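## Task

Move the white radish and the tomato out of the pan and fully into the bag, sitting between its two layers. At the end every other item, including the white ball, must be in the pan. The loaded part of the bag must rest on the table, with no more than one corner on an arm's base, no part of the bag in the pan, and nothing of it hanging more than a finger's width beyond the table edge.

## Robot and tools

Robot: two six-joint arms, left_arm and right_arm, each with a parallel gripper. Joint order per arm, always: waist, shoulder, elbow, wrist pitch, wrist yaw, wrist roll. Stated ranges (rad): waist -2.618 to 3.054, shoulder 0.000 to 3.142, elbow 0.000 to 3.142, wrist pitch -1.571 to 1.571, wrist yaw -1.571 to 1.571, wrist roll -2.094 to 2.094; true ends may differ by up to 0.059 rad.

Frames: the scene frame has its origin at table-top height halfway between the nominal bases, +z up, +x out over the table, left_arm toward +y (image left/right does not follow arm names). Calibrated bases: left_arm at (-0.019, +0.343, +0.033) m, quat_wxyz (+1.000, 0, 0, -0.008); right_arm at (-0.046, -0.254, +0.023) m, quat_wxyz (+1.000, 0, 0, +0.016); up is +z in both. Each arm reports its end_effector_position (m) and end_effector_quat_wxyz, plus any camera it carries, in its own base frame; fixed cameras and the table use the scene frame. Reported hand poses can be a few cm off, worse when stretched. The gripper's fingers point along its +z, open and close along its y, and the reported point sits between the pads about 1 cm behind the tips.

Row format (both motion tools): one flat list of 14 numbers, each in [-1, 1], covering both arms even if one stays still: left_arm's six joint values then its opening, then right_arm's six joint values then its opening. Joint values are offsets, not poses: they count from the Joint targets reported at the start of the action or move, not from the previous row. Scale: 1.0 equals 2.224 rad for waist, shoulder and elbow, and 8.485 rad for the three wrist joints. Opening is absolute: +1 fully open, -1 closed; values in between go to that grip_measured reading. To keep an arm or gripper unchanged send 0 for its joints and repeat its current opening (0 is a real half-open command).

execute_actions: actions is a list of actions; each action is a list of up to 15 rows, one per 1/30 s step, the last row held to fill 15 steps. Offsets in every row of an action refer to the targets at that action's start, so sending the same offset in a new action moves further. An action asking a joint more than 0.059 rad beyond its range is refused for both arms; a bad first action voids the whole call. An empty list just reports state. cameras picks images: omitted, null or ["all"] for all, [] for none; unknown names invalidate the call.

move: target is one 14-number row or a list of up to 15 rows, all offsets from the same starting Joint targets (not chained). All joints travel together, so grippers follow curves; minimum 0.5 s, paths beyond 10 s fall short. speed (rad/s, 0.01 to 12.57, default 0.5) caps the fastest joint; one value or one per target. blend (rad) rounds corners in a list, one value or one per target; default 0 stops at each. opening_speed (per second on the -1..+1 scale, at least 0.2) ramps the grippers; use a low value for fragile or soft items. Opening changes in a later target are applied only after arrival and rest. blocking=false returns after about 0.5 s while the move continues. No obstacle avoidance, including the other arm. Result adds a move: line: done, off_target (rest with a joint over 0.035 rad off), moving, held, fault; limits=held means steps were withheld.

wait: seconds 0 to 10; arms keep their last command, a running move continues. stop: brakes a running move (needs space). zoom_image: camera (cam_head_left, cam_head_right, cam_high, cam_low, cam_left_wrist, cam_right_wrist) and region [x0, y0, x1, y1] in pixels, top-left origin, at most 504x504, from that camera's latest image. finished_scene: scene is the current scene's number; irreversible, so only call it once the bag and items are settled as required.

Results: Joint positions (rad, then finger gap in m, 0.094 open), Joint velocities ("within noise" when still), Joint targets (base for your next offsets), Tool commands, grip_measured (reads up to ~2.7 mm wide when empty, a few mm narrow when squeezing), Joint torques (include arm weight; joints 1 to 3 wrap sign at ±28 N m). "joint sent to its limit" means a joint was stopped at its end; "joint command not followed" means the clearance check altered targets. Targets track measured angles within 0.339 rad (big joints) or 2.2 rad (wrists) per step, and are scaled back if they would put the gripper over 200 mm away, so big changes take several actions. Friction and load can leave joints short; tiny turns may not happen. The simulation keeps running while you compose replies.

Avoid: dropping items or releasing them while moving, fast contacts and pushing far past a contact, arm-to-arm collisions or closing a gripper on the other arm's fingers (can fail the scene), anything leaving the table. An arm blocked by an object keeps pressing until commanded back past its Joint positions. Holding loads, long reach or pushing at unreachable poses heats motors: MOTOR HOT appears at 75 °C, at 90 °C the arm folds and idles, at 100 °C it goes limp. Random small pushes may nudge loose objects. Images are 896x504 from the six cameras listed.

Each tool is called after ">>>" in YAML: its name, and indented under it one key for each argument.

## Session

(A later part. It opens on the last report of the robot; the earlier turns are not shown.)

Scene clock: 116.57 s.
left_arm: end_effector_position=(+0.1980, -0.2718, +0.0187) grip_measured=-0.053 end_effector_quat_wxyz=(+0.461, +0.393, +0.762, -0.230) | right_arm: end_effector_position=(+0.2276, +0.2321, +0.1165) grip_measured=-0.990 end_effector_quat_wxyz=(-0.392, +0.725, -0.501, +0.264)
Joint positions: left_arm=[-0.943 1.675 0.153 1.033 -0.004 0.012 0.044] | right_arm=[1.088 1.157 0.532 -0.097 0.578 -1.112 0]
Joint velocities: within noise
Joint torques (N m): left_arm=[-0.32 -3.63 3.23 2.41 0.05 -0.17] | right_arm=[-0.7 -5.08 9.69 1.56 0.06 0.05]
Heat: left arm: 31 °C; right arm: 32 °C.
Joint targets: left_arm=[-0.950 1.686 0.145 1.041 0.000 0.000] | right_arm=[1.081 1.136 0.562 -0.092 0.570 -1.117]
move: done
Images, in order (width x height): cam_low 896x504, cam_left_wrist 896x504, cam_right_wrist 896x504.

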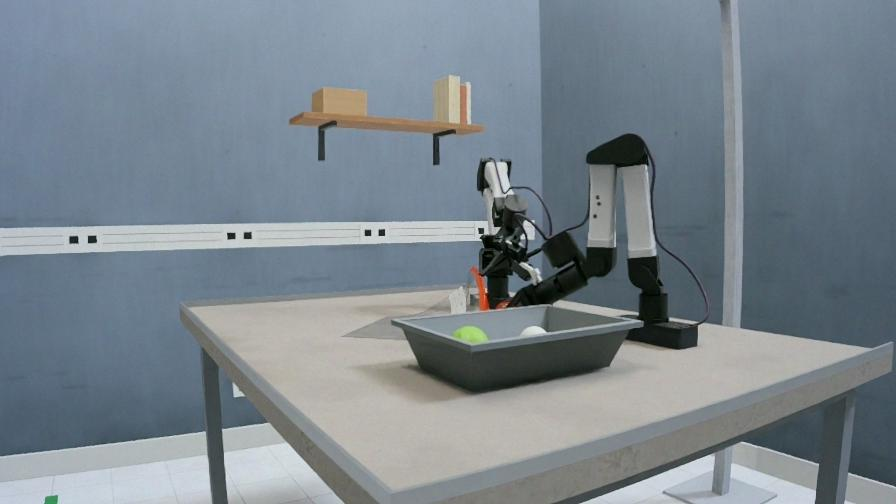

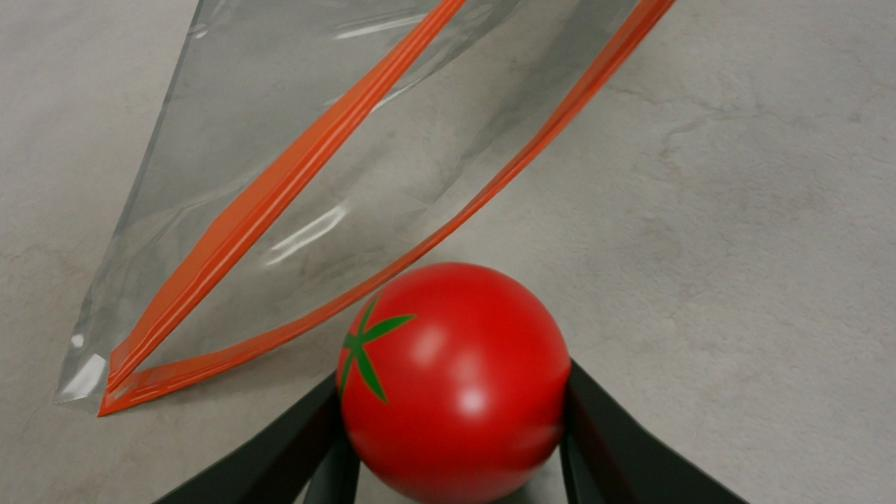

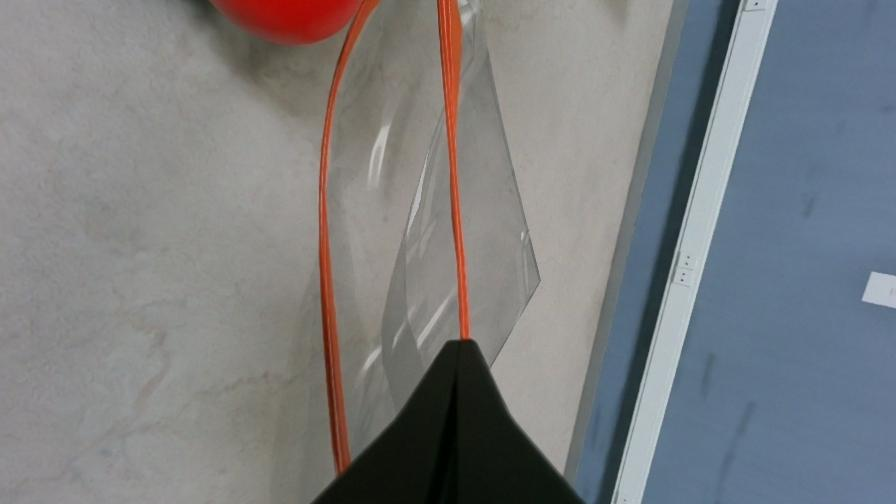

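>>> move:
  target:
    - [-0.027,0,0,0,0,0,-0.1,0,0,0,0,0,0,-1]
    - [-0.027,0.0982,0.1338,-0.0105,0,0,-0.1,0,0,0,0,0,0,-1]
  speed: 0.2
  cameras: ["cam_left_wrist","cam_right_wrist","cam_high"]

Scene clock: 119.93 s.
left_arm: end_effector_position=(+0.2182, -0.3420, +0.0108) grip_measured=-0.053 end_effector_quat_wxyz=(+0.452, +0.417, +0.750, -0.243) | right_arm: end_effector_position=(+0.2276, +0.2321, +0.1165) grip_measured=-0.990 end_effector_quat_wxyz=(-0.392, +0.725, -0.501, +0.264)
Joint positions: left_arm=[-1.005 1.889 0.428 0.966 -0.004 0.012 0.044] | right_arm=[1.088 1.157 0.532 -0.097 0.578 -1.112 0]
Joint velocities: within noise
Joint torques (N m): left_arm=[-0.21 -5.49 5.74 2.14 0.05 -0.15] | right_arm=[-0.69 -5.07 9.69 1.56 0.06 0.05]
Heat: left arm: 31 °C; right arm: 32 °C.
Joint targets: left_arm=[-1.010 1.904 0.443 0.952 0.000 0.000] | right_arm=[1.081 1.136 0.562 -0.092 0.570 -1.117]
move: done
Images, in order (width x height): cam_high 896x504, cam_left_wrist 896x504, cam_right_wrist 896x504.

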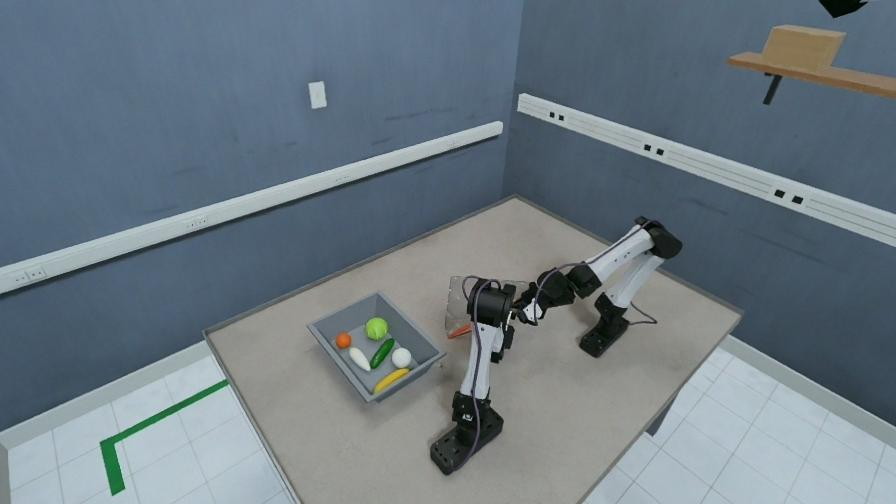

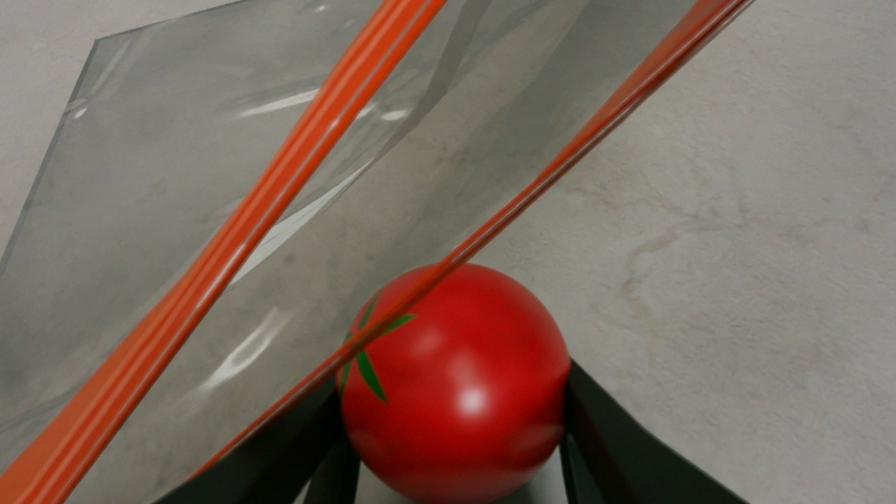

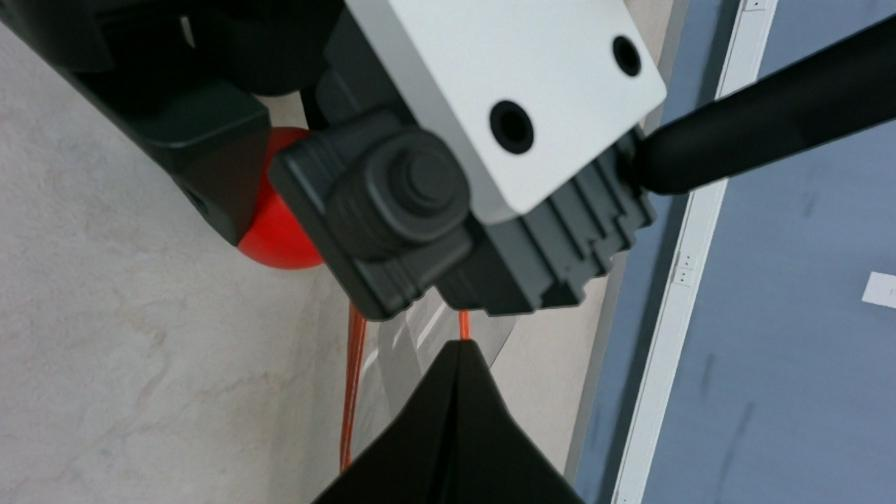

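>>> move:
  target:
    - [0,-0.0982,-0.1338,0.0105,0,0,-0.1,0,0,0,0,0,0,-1]
    - [0.061,-0.0982,-0.1338,0.0105,0,0,-0.1,0,0,0,0,0,0,-1]
    - [0.061,0.0,0.0,0.0,0,0,-0.1,0,0,0,0,0,0,-1]
  speed: 0.25
  cameras: ["cam_left_wrist","cam_right_wrist","cam_low"]

>>> zoom_image:
  camera: "cam_low"
  region: [330, 200, 630, 370]

Scene clock: 123.93 s.
left_arm: end_effector_position=(+0.2591, -0.3123, +0.0109) grip_measured=-0.053 end_effector_quat_wxyz=(+0.466, +0.369, +0.775, -0.214) | right_arm: end_effector_position=(+0.2276, +0.2321, +0.1165) grip_measured=-0.990 end_effector_quat_wxyz=(-0.392, +0.725, -0.501, +0.264)
Joint positions: left_arm=[-0.88 1.889 0.429 0.966 -0.004 0.012 0.044] | right_arm=[1.088 1.157 0.532 -0.097 0.578 -1.112 0]
Joint velocities: within noise
Joint torques (N m): left_arm=[0.66 -5.44 5.71 2.18 0.05 -0.15] | right_arm=[-0.69 -5.09 9.66 1.56 0.06 0.05]
Heat: left arm: 32 °C; right arm: 32 °C.
Joint targets: left_arm=[-0.874 1.904 0.443 0.952 0.000 0.000] | right_arm=[1.081 1.136 0.562 -0.092 0.570 -1.117]
move: done
Images, in order (width x height): cam_low 896x504, cam_left_wrist 896x504, cam_right_wrist 896x504.

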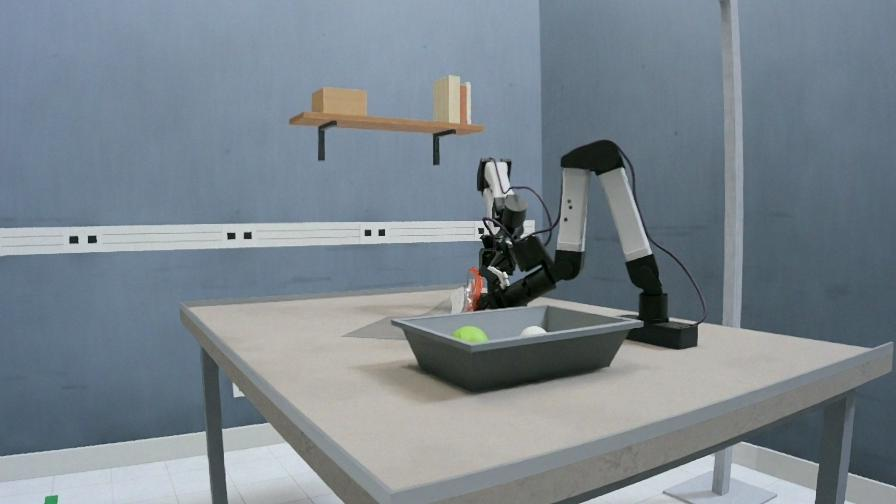

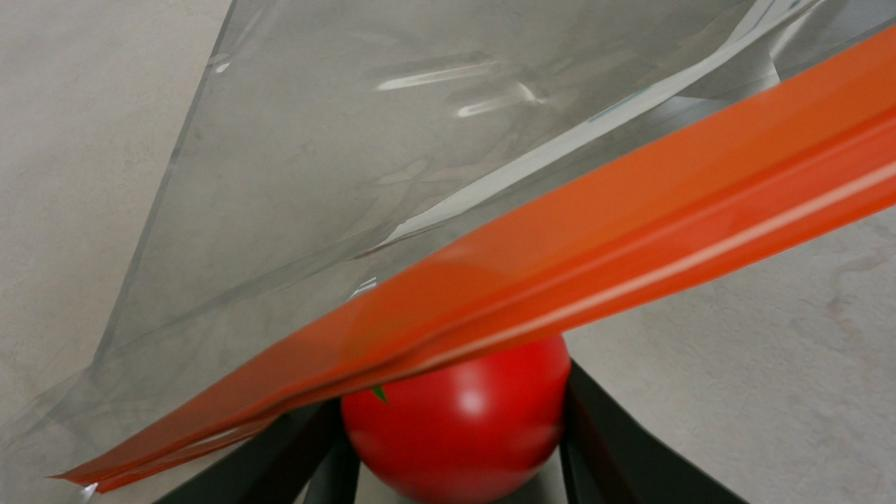

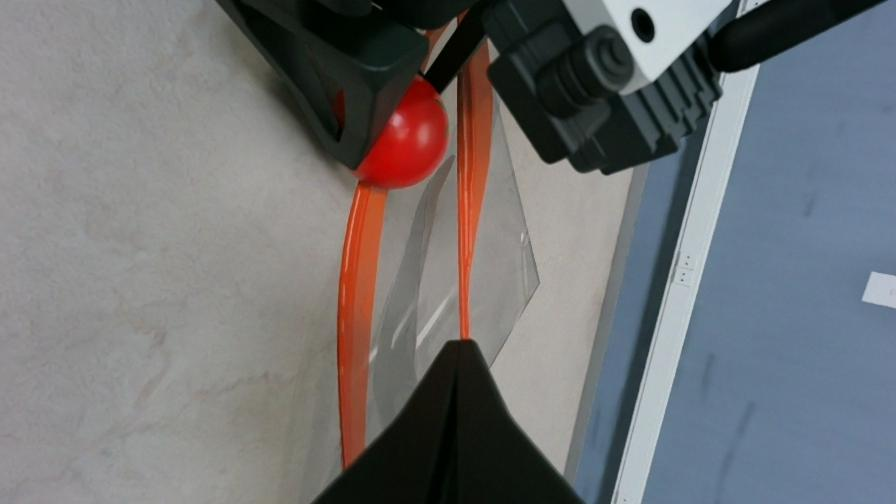

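Scaled by 1.680 from the camera's 896x504 image, which has a finer 1280x720 frame.

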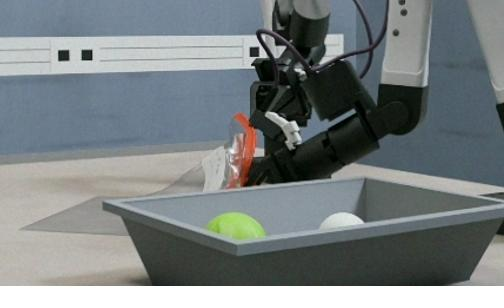

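>>> move:
  target: [0,0.064,0.115,-0.013,0,0,-0.1,0,0,0,0,0,0,-1]
  speed: 0.2
  cameras: ["cam_left_wrist","cam_right_wrist","cam_low"]

>>> zoom_image:
  camera: "cam_low"
  region: [330, 200, 630, 370]

Scene clock: 126.10 s.
left_arm: end_effector_position=(+0.2978, -0.3591, +0.0091) grip_measured=-0.053 end_effector_quat_wxyz=(+0.467, +0.369, +0.774, -0.215) | right_arm: end_effector_position=(+0.2276, +0.2320, +0.1165) grip_measured=-0.990 end_effector_quat_wxyz=(-0.392, +0.725, -0.501, +0.264)
Joint positions: left_arm=[-0.88 2.028 0.682 0.855 -0.004 0.012 0.044] | right_arm=[1.088 1.157 0.532 -0.097 0.578 -1.112 0]
Joint velocities: within noise
Joint torques (N m): left_arm=[0.62 -7.01 6.61 2.18 0.05 -0.16] | right_arm=[-0.69 -5.07 9.68 1.56 0.07 0.05]
Heat: left arm: 32 °C; right arm: 33 °C.
Joint targets: left_arm=[-0.874 2.047 0.699 0.841 0.000 0.000] | right_arm=[1.081 1.136 0.562 -0.092 0.570 -1.117]
move: done
Images, in order (width x height): cam_low 896x504, cam_left_wrist 896x504, cam_right_wrist 896x504.

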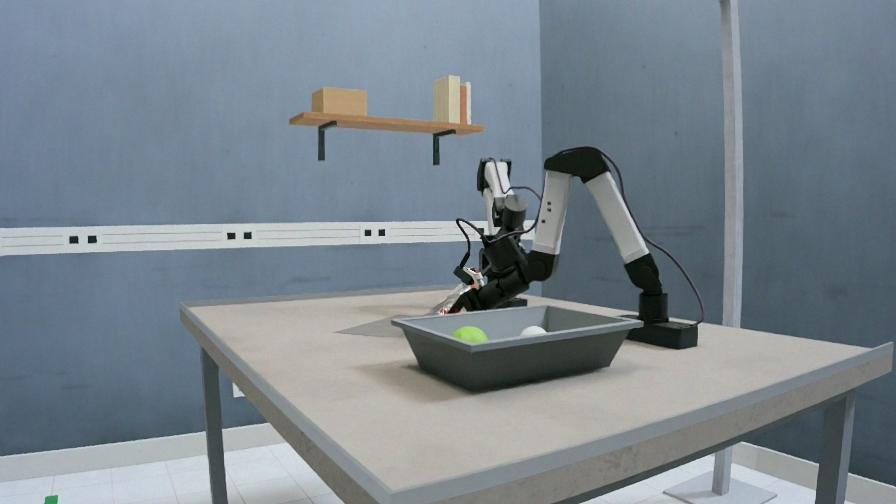

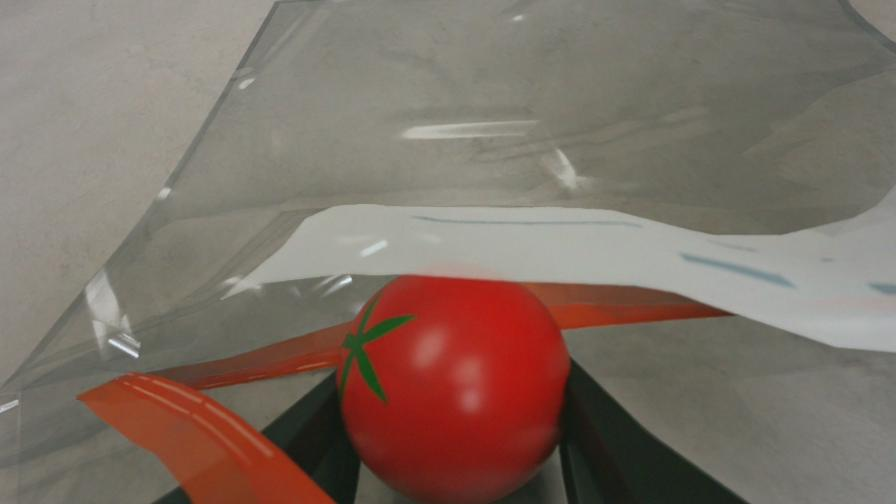

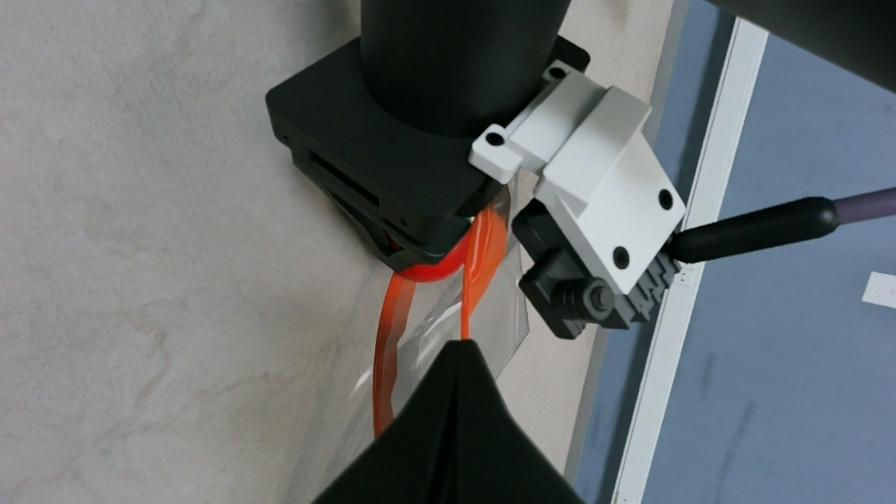

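Scaled by 1.680 from the camera's 896x504 image, which has a finer 1280x720 frame.

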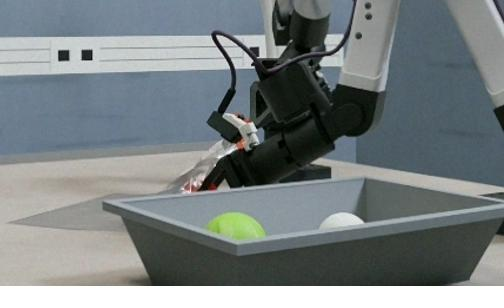

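>>> move:
  target: [0,-0.1622,-0.2488,0.0235,0,0,-0.1,0,0,0,0,0,0,-1]
  speed: 0.3
  cameras: ["cam_left_wrist","cam_right_wrist","cam_low"]

>>> zoom_image:
  camera: "cam_low"
  region: [330, 200, 630, 370]

Scene clock: 129.17 s.
left_arm: end_effector_position=(+0.2128, -0.2563, +0.0091) grip_measured=-0.053 end_effector_quat_wxyz=(+0.456, +0.372, +0.781, -0.209) | right_arm: end_effector_position=(+0.2276, +0.2320, +0.1165) grip_measured=-0.990 end_effector_quat_wxyz=(-0.392, +0.725, -0.501, +0.264)
Joint positions: left_arm=[-0.88 1.705 0.152 1.033 -0.004 0.012 0.044] | right_arm=[1.088 1.157 0.532 -0.097 0.578 -1.112 0]
Joint velocities: within noise
Joint torques (N m): left_arm=[0.58 -6.02 3.03 2.38 0.05 -0.16] | right_arm=[-0.69 -5.08 9.66 1.56 0.06 0.06]
Heat: left arm: 33 °C; right arm: 33 °C.
Joint targets: left_arm=[-0.874 1.686 0.145 1.041 0.000 0.000] | right_arm=[1.081 1.136 0.562 -0.092 0.570 -1.117]
move: done
Images, in order (width x height): cam_low 896x504, cam_left_wrist 896x504, cam_right_wrist 896x504.

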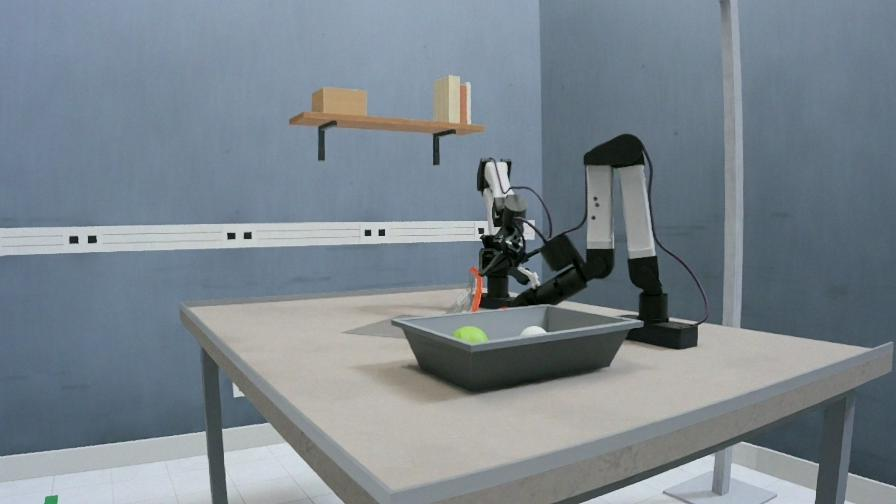

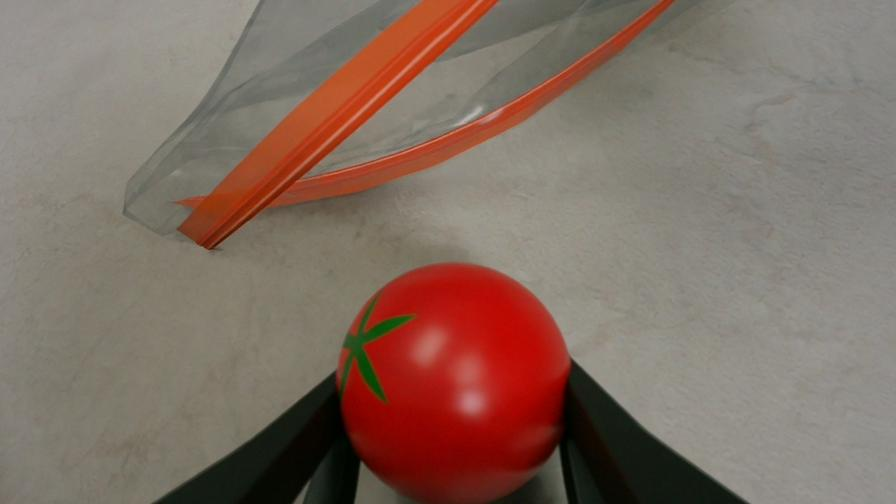

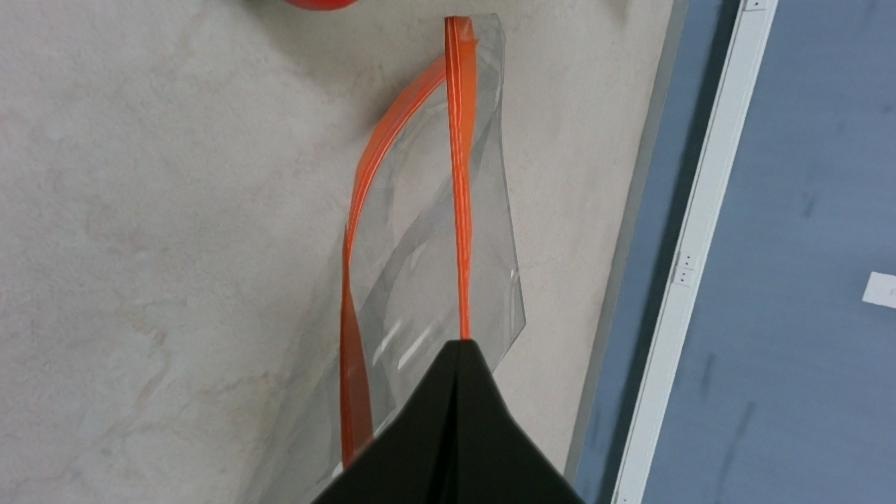

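Scaled by 1.680 from the camera's 896x504 image, which has a finer 1280x720 frame.

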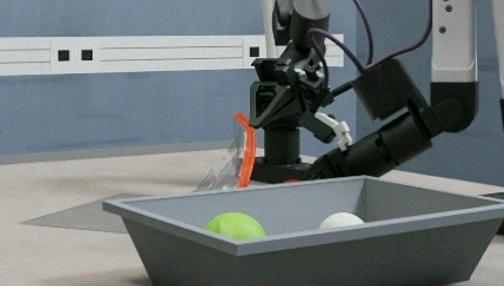

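>>> move:
  target:
    - [0,-0.0746,0.009,-0.0219,0,0,-0.1,0,0,0,0,0,0,-1]
    - [0,0.0514,0.1457,-0.0247,0,0,-0.1,0,0,0,0,0,0,-1]
  speed: 0.3
  blend: [0.03,0]
  cameras: ["cam_left_wrist","cam_right_wrist"]

Scene clock: 131.83 s.
left_arm: end_effector_position=(+0.2616, -0.3154, +0.0326) grip_measured=-0.053 end_effector_quat_wxyz=(+0.469, +0.369, +0.773, -0.215) | right_arm: end_effector_position=(+0.2276, +0.2320, +0.1165) grip_measured=-0.990 end_effector_quat_wxyz=(-0.392, +0.725, -0.501, +0.264)
Joint positions: left_arm=[-0.88 1.785 0.453 0.846 -0.004 0.012 0.044] | right_arm=[1.088 1.157 0.532 -0.097 0.578 -1.112 0]
Joint velocities: within noise
Joint torques (N m): left_arm=[0.62 -5.29 6.68 2.17 0.04 -0.15] | right_arm=[-0.7 -5.07 9.68 1.56 0.07 0.05]
Heat: left arm: 33 °C; right arm: 33 °C.
Joint targets: left_arm=[-0.874 1.800 0.469 0.831 0.000 0.000] | right_arm=[1.081 1.136 0.562 -0.092 0.570 -1.117]
move: done
Images, in order (width x height): cam_left_wrist 896x504, cam_right_wrist 896x504.

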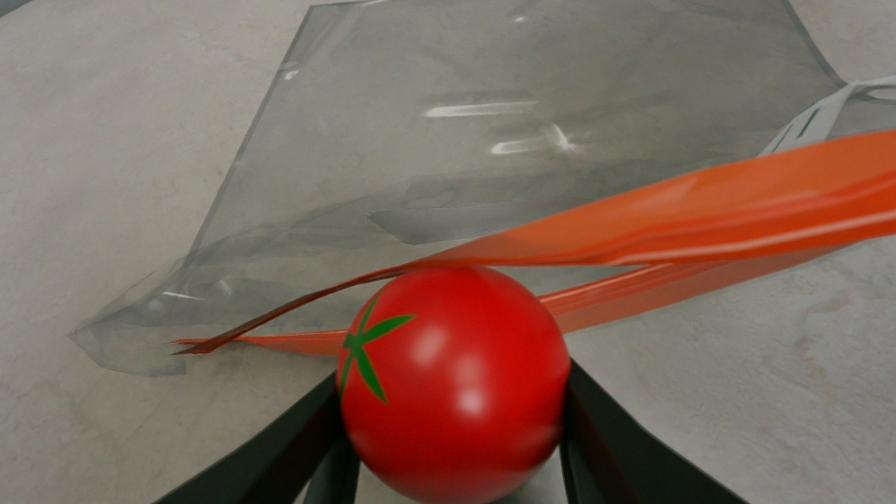

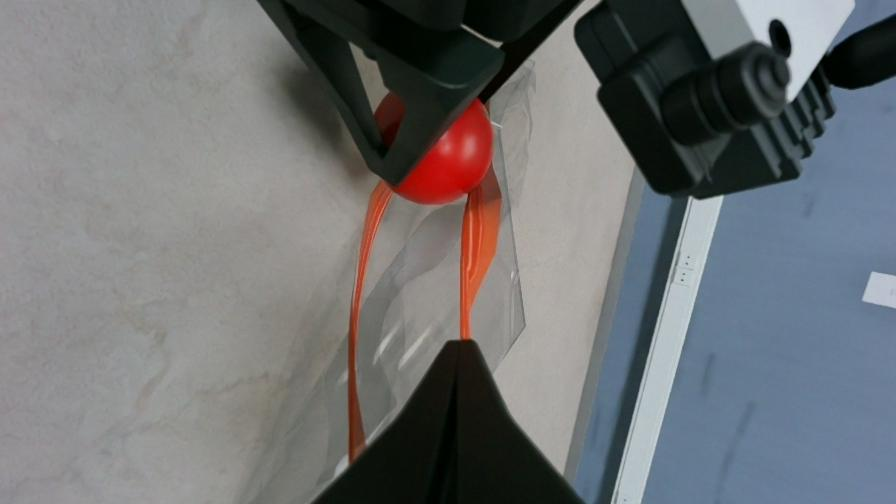

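>>> move:
  target:
    - [-0.0135,0.0292,-0.0036,0.0068,0,0,-0.1,0,0,0,0,0,0,-1]
    - [-0.0135,0.0973,0.1196,-0.0075,0,0,-0.1,0,0,0,0,0,0,-1]
  speed: 0.2
  cameras: ["cam_left_wrist","cam_right_wrist","cam_high"]

>>> zoom_image:
  camera: "cam_right_wrist"
  region: [200, 100, 704, 504]

Scene clock: 134.53 s.
left_arm: end_effector_position=(+0.2947, -0.3695, +0.0181) grip_measured=-0.053 end_effector_quat_wxyz=(+0.461, +0.377, +0.773, -0.217) | right_arm: end_effector_position=(+0.2276, +0.2320, +0.1164) grip_measured=-0.990 end_effector_quat_wxyz=(-0.391, +0.725, -0.501, +0.264)
Joint positions: left_arm=[-0.899 1.998 0.717 0.781 -0.004 0.012 0.044] | right_arm=[1.088 1.157 0.532 -0.098 0.578 -1.112 0]
Joint velocities: within noise
Joint torques (N m): left_arm=[-0.18 -7.1 7.12 2.18 0.05 -0.15] | right_arm=[-0.7 -5.07 9.69 1.56 0.06 0.05]
Heat: left arm: 33 °C; right arm: 34 °C.
Joint targets: left_arm=[-0.905 2.017 0.735 0.768 0.000 0.000] | right_arm=[1.081 1.136 0.562 -0.092 0.570 -1.117]
move: done
Images, in order (width x height): cam_high 896x504, cam_left_wrist 896x504, cam_right_wrist 896x504.

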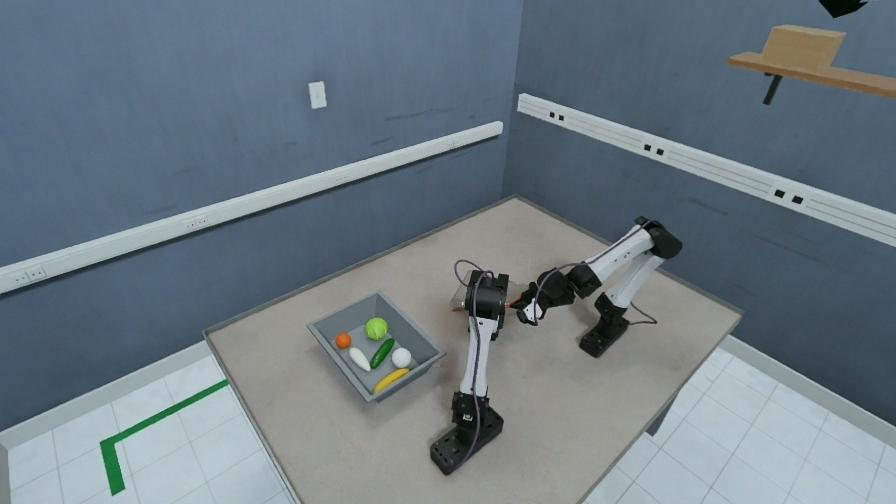

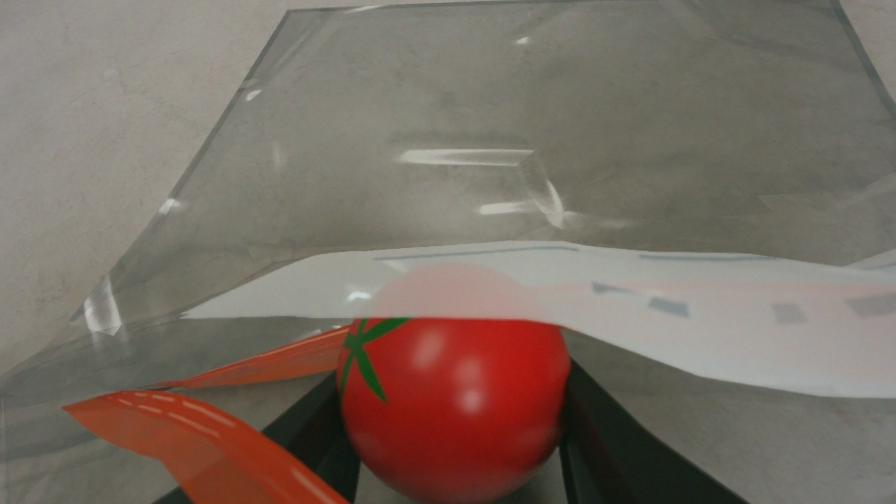

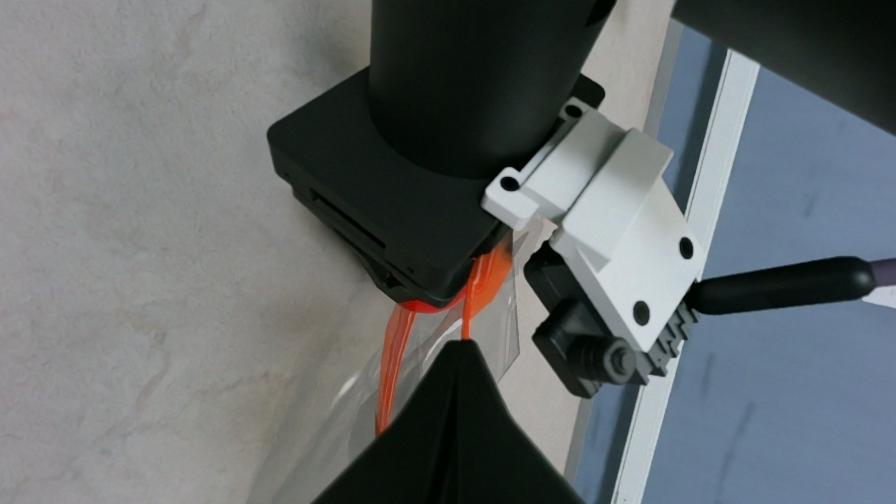

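Scaled by 1.000.

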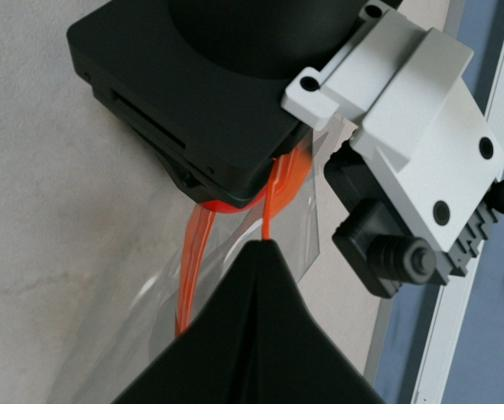

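>>> move:
  target: [0.0,0.0499,0.0795,-0.0078,0,0,-0.1,0,0,0,0,0,0,-1]
  speed: 0.2
  cameras: ["cam_left_wrist","cam_right_wrist","cam_low"]

>>> zoom_image:
  camera: "cam_low"
  region: [330, 200, 630, 370]

Scene clock: 136.47 s.
left_arm: end_effector_position=(+0.3192, -0.4003, +0.0129) grip_measured=-0.053 end_effector_quat_wxyz=(+0.460, +0.378, +0.774, -0.217) | right_arm: end_effector_position=(+0.2275, +0.2319, +0.1163) grip_measured=-0.990 end_effector_quat_wxyz=(-0.391, +0.726, -0.501, +0.264)
Joint positions: left_arm=[-0.899 2.108 0.892 0.713 -0.004 0.012 0.044] | right_arm=[1.088 1.157 0.532 -0.099 0.578 -1.112 0]
Joint velocities: within noise
Joint torques (N m): left_arm=[-0.23 -8.18 7.73 2.17 0.05 -0.16] | right_arm=[-0.69 -5.08 9.69 1.57 0.07 0.05]
Heat: left arm: 33 °C; right arm: 34 °C.
Joint targets: left_arm=[-0.905 2.128 0.912 0.701 0.000 0.000] | right_arm=[1.081 1.136 0.562 -0.092 0.570 -1.117]
move: done
Images, in order (width x height): cam_low 896x504, cam_left_wrist 896x504, cam_right_wrist 896x504.

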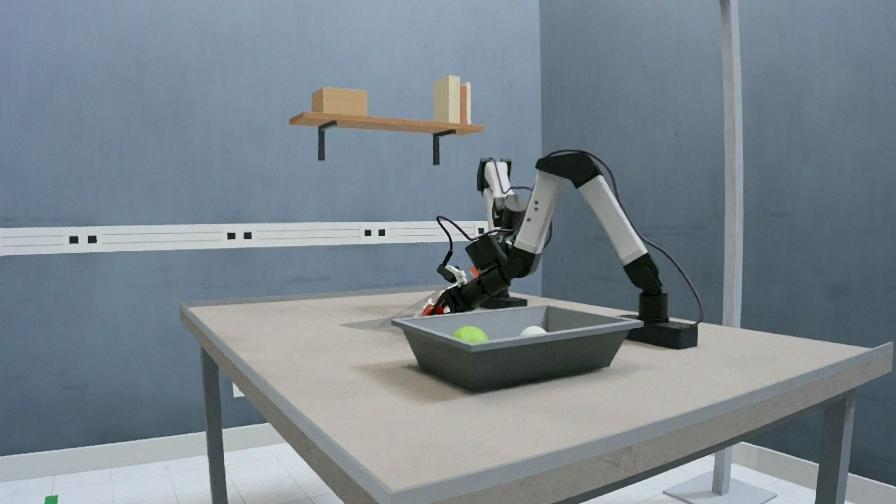

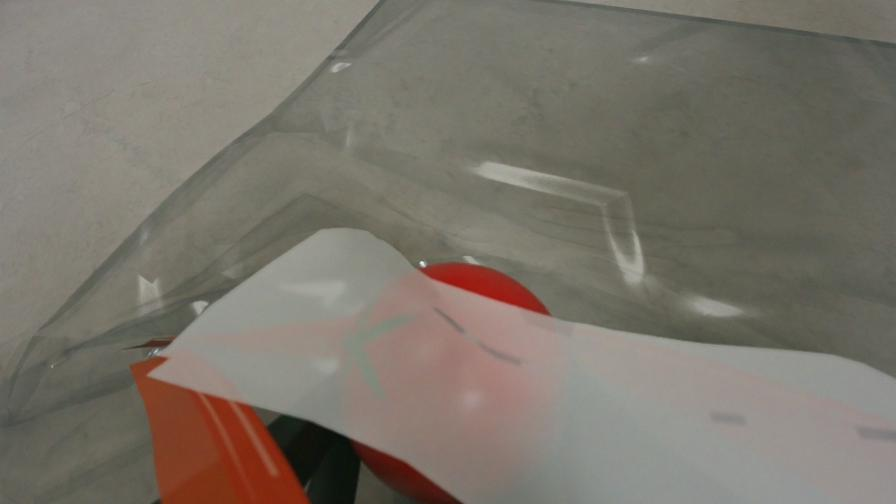

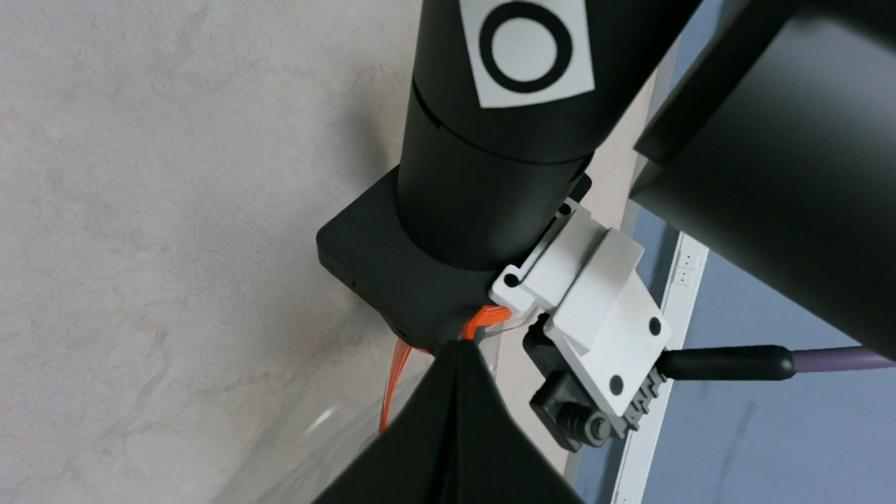

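Scaled by 1.680 from the camera's 896x504 image, which has a finer 1280x720 frame.

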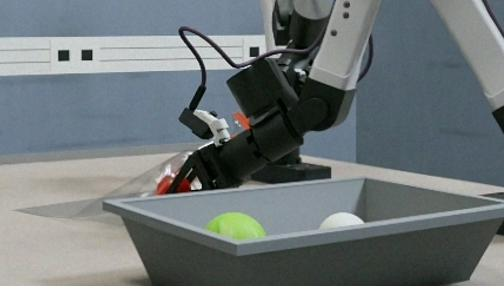

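>>> move:
  target:
    - [0.0,0.027,-0.0013,0.0074,0,0,-0.1,0,0,0,0,0,0,-1]
    - [0.0,0.027,-0.0013,0.0074,0,0,0.45,0,0,0,0,0,0,-1]
  speed: 0.15
  opening_speed: 0.3
  cameras: ["cam_left_wrist","cam_right_wrist"]

Scene clock: 139.77 s.
left_arm: end_effector_position=(+0.3204, -0.4018, -0.0018) grip_measured=+0.448 end_effector_quat_wxyz=(+0.463, +0.377, +0.772, -0.218) | right_arm: end_effector_position=(+0.2275, +0.2318, +0.1162) grip_measured=-0.990 end_effector_quat_wxyz=(-0.391, +0.726, -0.501, +0.264)
Joint positions: left_arm=[-0.899 2.167 0.895 0.775 -0.004 0.012 0.068] | right_arm=[1.088 1.157 0.532 -0.099 0.578 -1.112 0]
Joint velocities: within noise
Joint torques (N m): left_arm=[-0.21 -8.29 6.84 2.2 0.05 -0.16] | right_arm=[-0.69 -5.07 9.69 1.58 0.06 0.05]
Heat: left arm: 33 °C; right arm: 34 °C.
Joint targets: left_arm=[-0.905 2.188 0.909 0.764 0.000 0.000] | right_arm=[1.081 1.136 0.562 -0.092 0.570 -1.117]
move: done
Images, in order (width x height): cam_left_wrist 896x504, cam_right_wrist 896x504.

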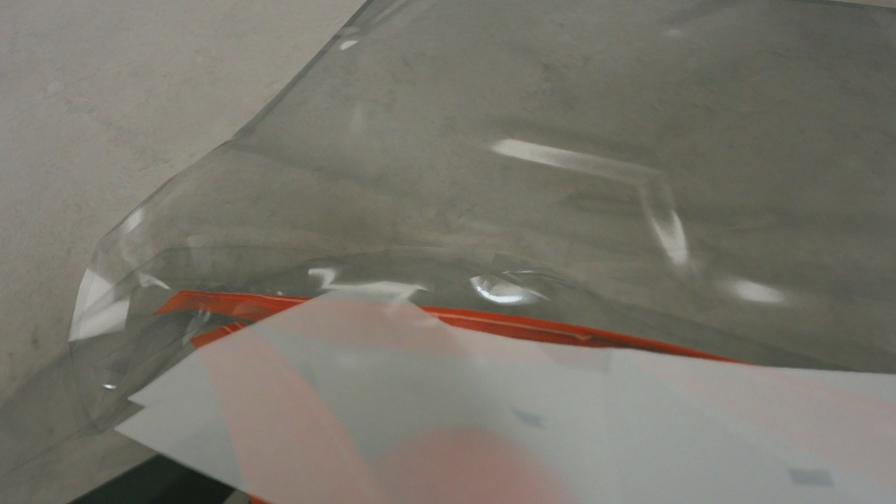

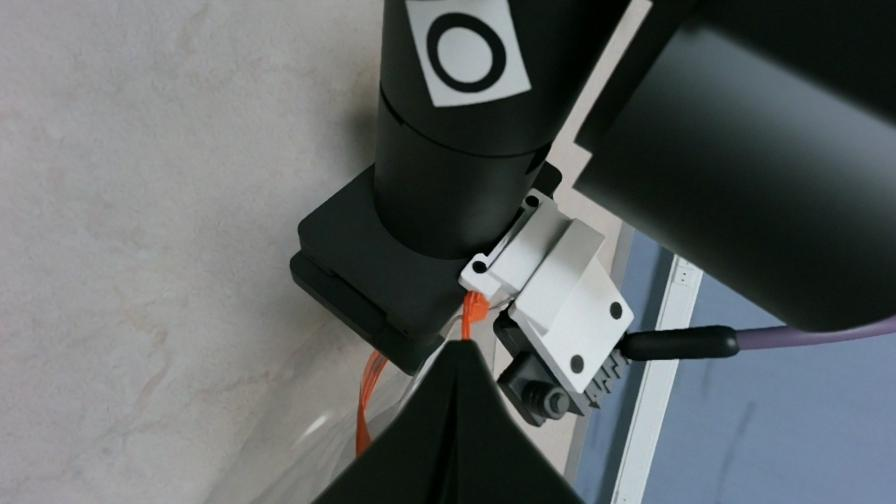

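>>> move:
  target: [0,0,0,0,0,0,-0.1,0,0,0,0,0,0,-1]
  opening_speed: 0.5
  cameras: ["cam_left_wrist"]

>>> move:
  target: [0,-0.1,-0.09,0.001,0,0,-0.1,0,0,0,0,0,0,-1]
  speed: 0.25
  cameras: ["cam_left_wrist","cam_right_wrist"]

Scene clock: 141.93 s.
left_arm: end_effector_position=(+0.3204, -0.4018, -0.0018) grip_measured=-0.094 end_effector_quat_wxyz=(+0.463, +0.377, +0.772, -0.218) | right_arm: end_effector_position=(+0.2275, +0.2318, +0.1162) grip_measured=-0.990 end_effector_quat_wxyz=(-0.391, +0.726, -0.501, +0.264)
Joint positions: left_arm=[-0.899 2.167 0.895 0.775 -0.004 0.012 0.043] | right_arm=[1.088 1.157 0.532 -0.099 0.578 -1.112 0]
Joint velocities: within noise
Joint torques (N m): left_arm=[-0.25 -8.29 6.83 2.19 0.04 -0.15] | right_arm=[-0.7 -5.08 9.69 1.58 0.06 0.05]
Heat: left arm: 33 °C; right arm: 34 °C.
Joint targets: left_arm=[-0.905 2.188 0.909 0.764 0.000 0.000] | right_arm=[1.081 1.136 0.562 -0.092 0.570 -1.117]
move: done
Images, in order (width x height): cam_left_wrist 896x504.

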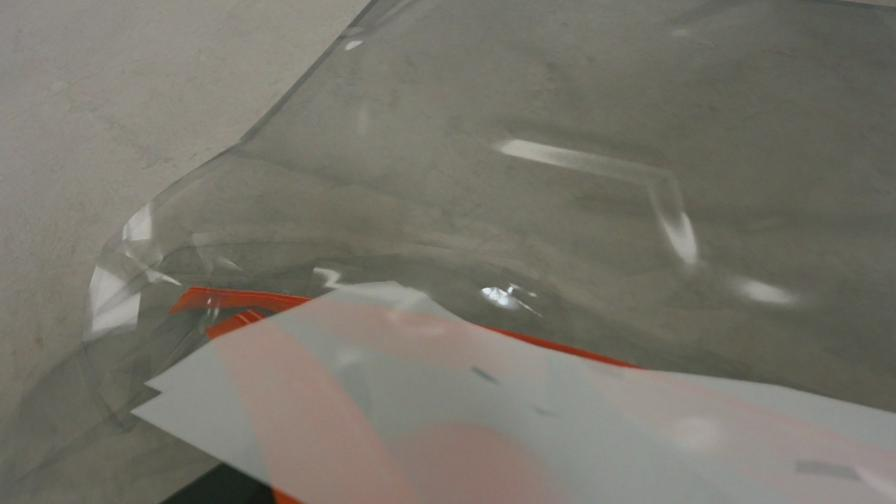

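Scene clock: 143.20 s.
left_arm: end_effector_position=(+0.2952, -0.3701, +0.0203) grip_measured=-0.096 end_effector_quat_wxyz=(+0.463, +0.377, +0.772, -0.218) | right_arm: end_effector_position=(+0.2275, +0.2318, +0.1162) grip_measured=-0.990 end_effector_quat_wxyz=(-0.391, +0.726, -0.501, +0.264)
Joint positions: left_arm=[-0.899 1.994 0.719 0.779 -0.004 0.012 0.042] | right_arm=[1.088 1.157 0.532 -0.099 0.578 -1.112 0]
Joint velocities: within noise
Joint torques (N m): left_arm=[-0.21 -10.71 4.46 2.24 0.03 -0.16] | right_arm=[-0.69 -5.08 9.69 1.58 0.06 0.05]
Heat: left arm: 33 °C; right arm: 34 °C.
Joint targets: left_arm=[-0.905 1.965 0.709 0.773 0.000 0.000] | right_arm=[1.081 1.136 0.562 -0.092 0.570 -1.117]
move: done
Images, in order (width x height): cam_left_wrist 896x504, cam_right_wrist 896x504.

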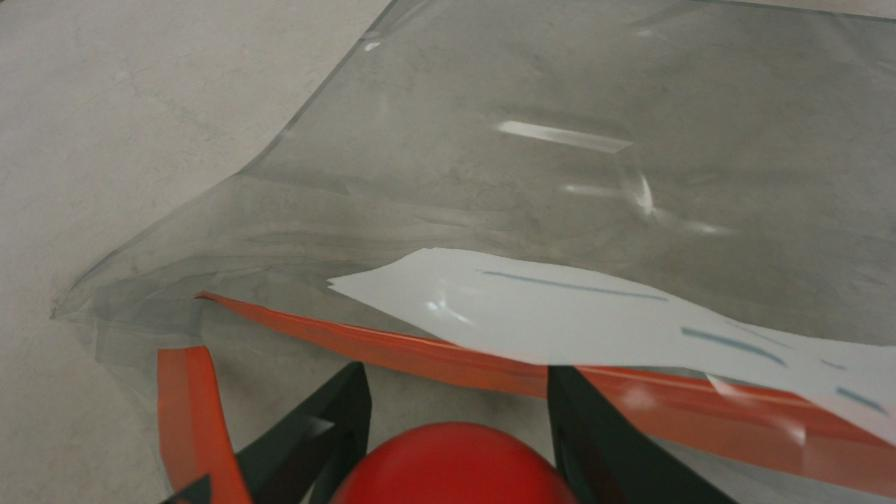

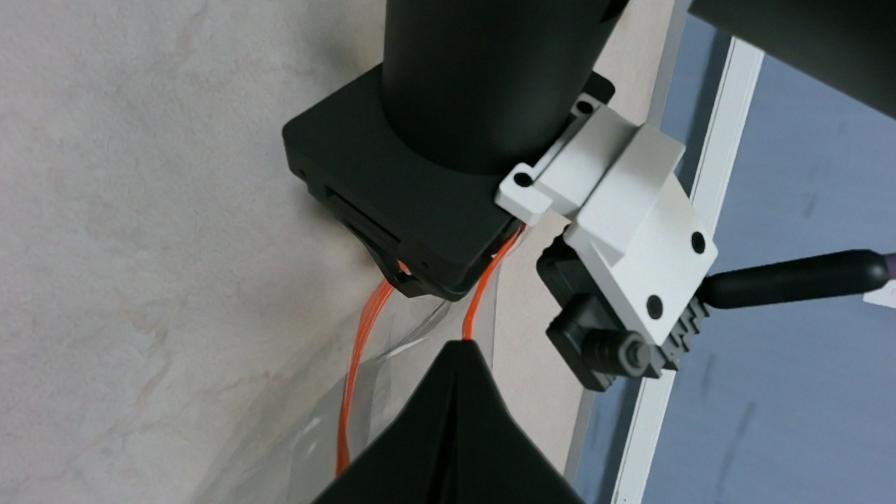

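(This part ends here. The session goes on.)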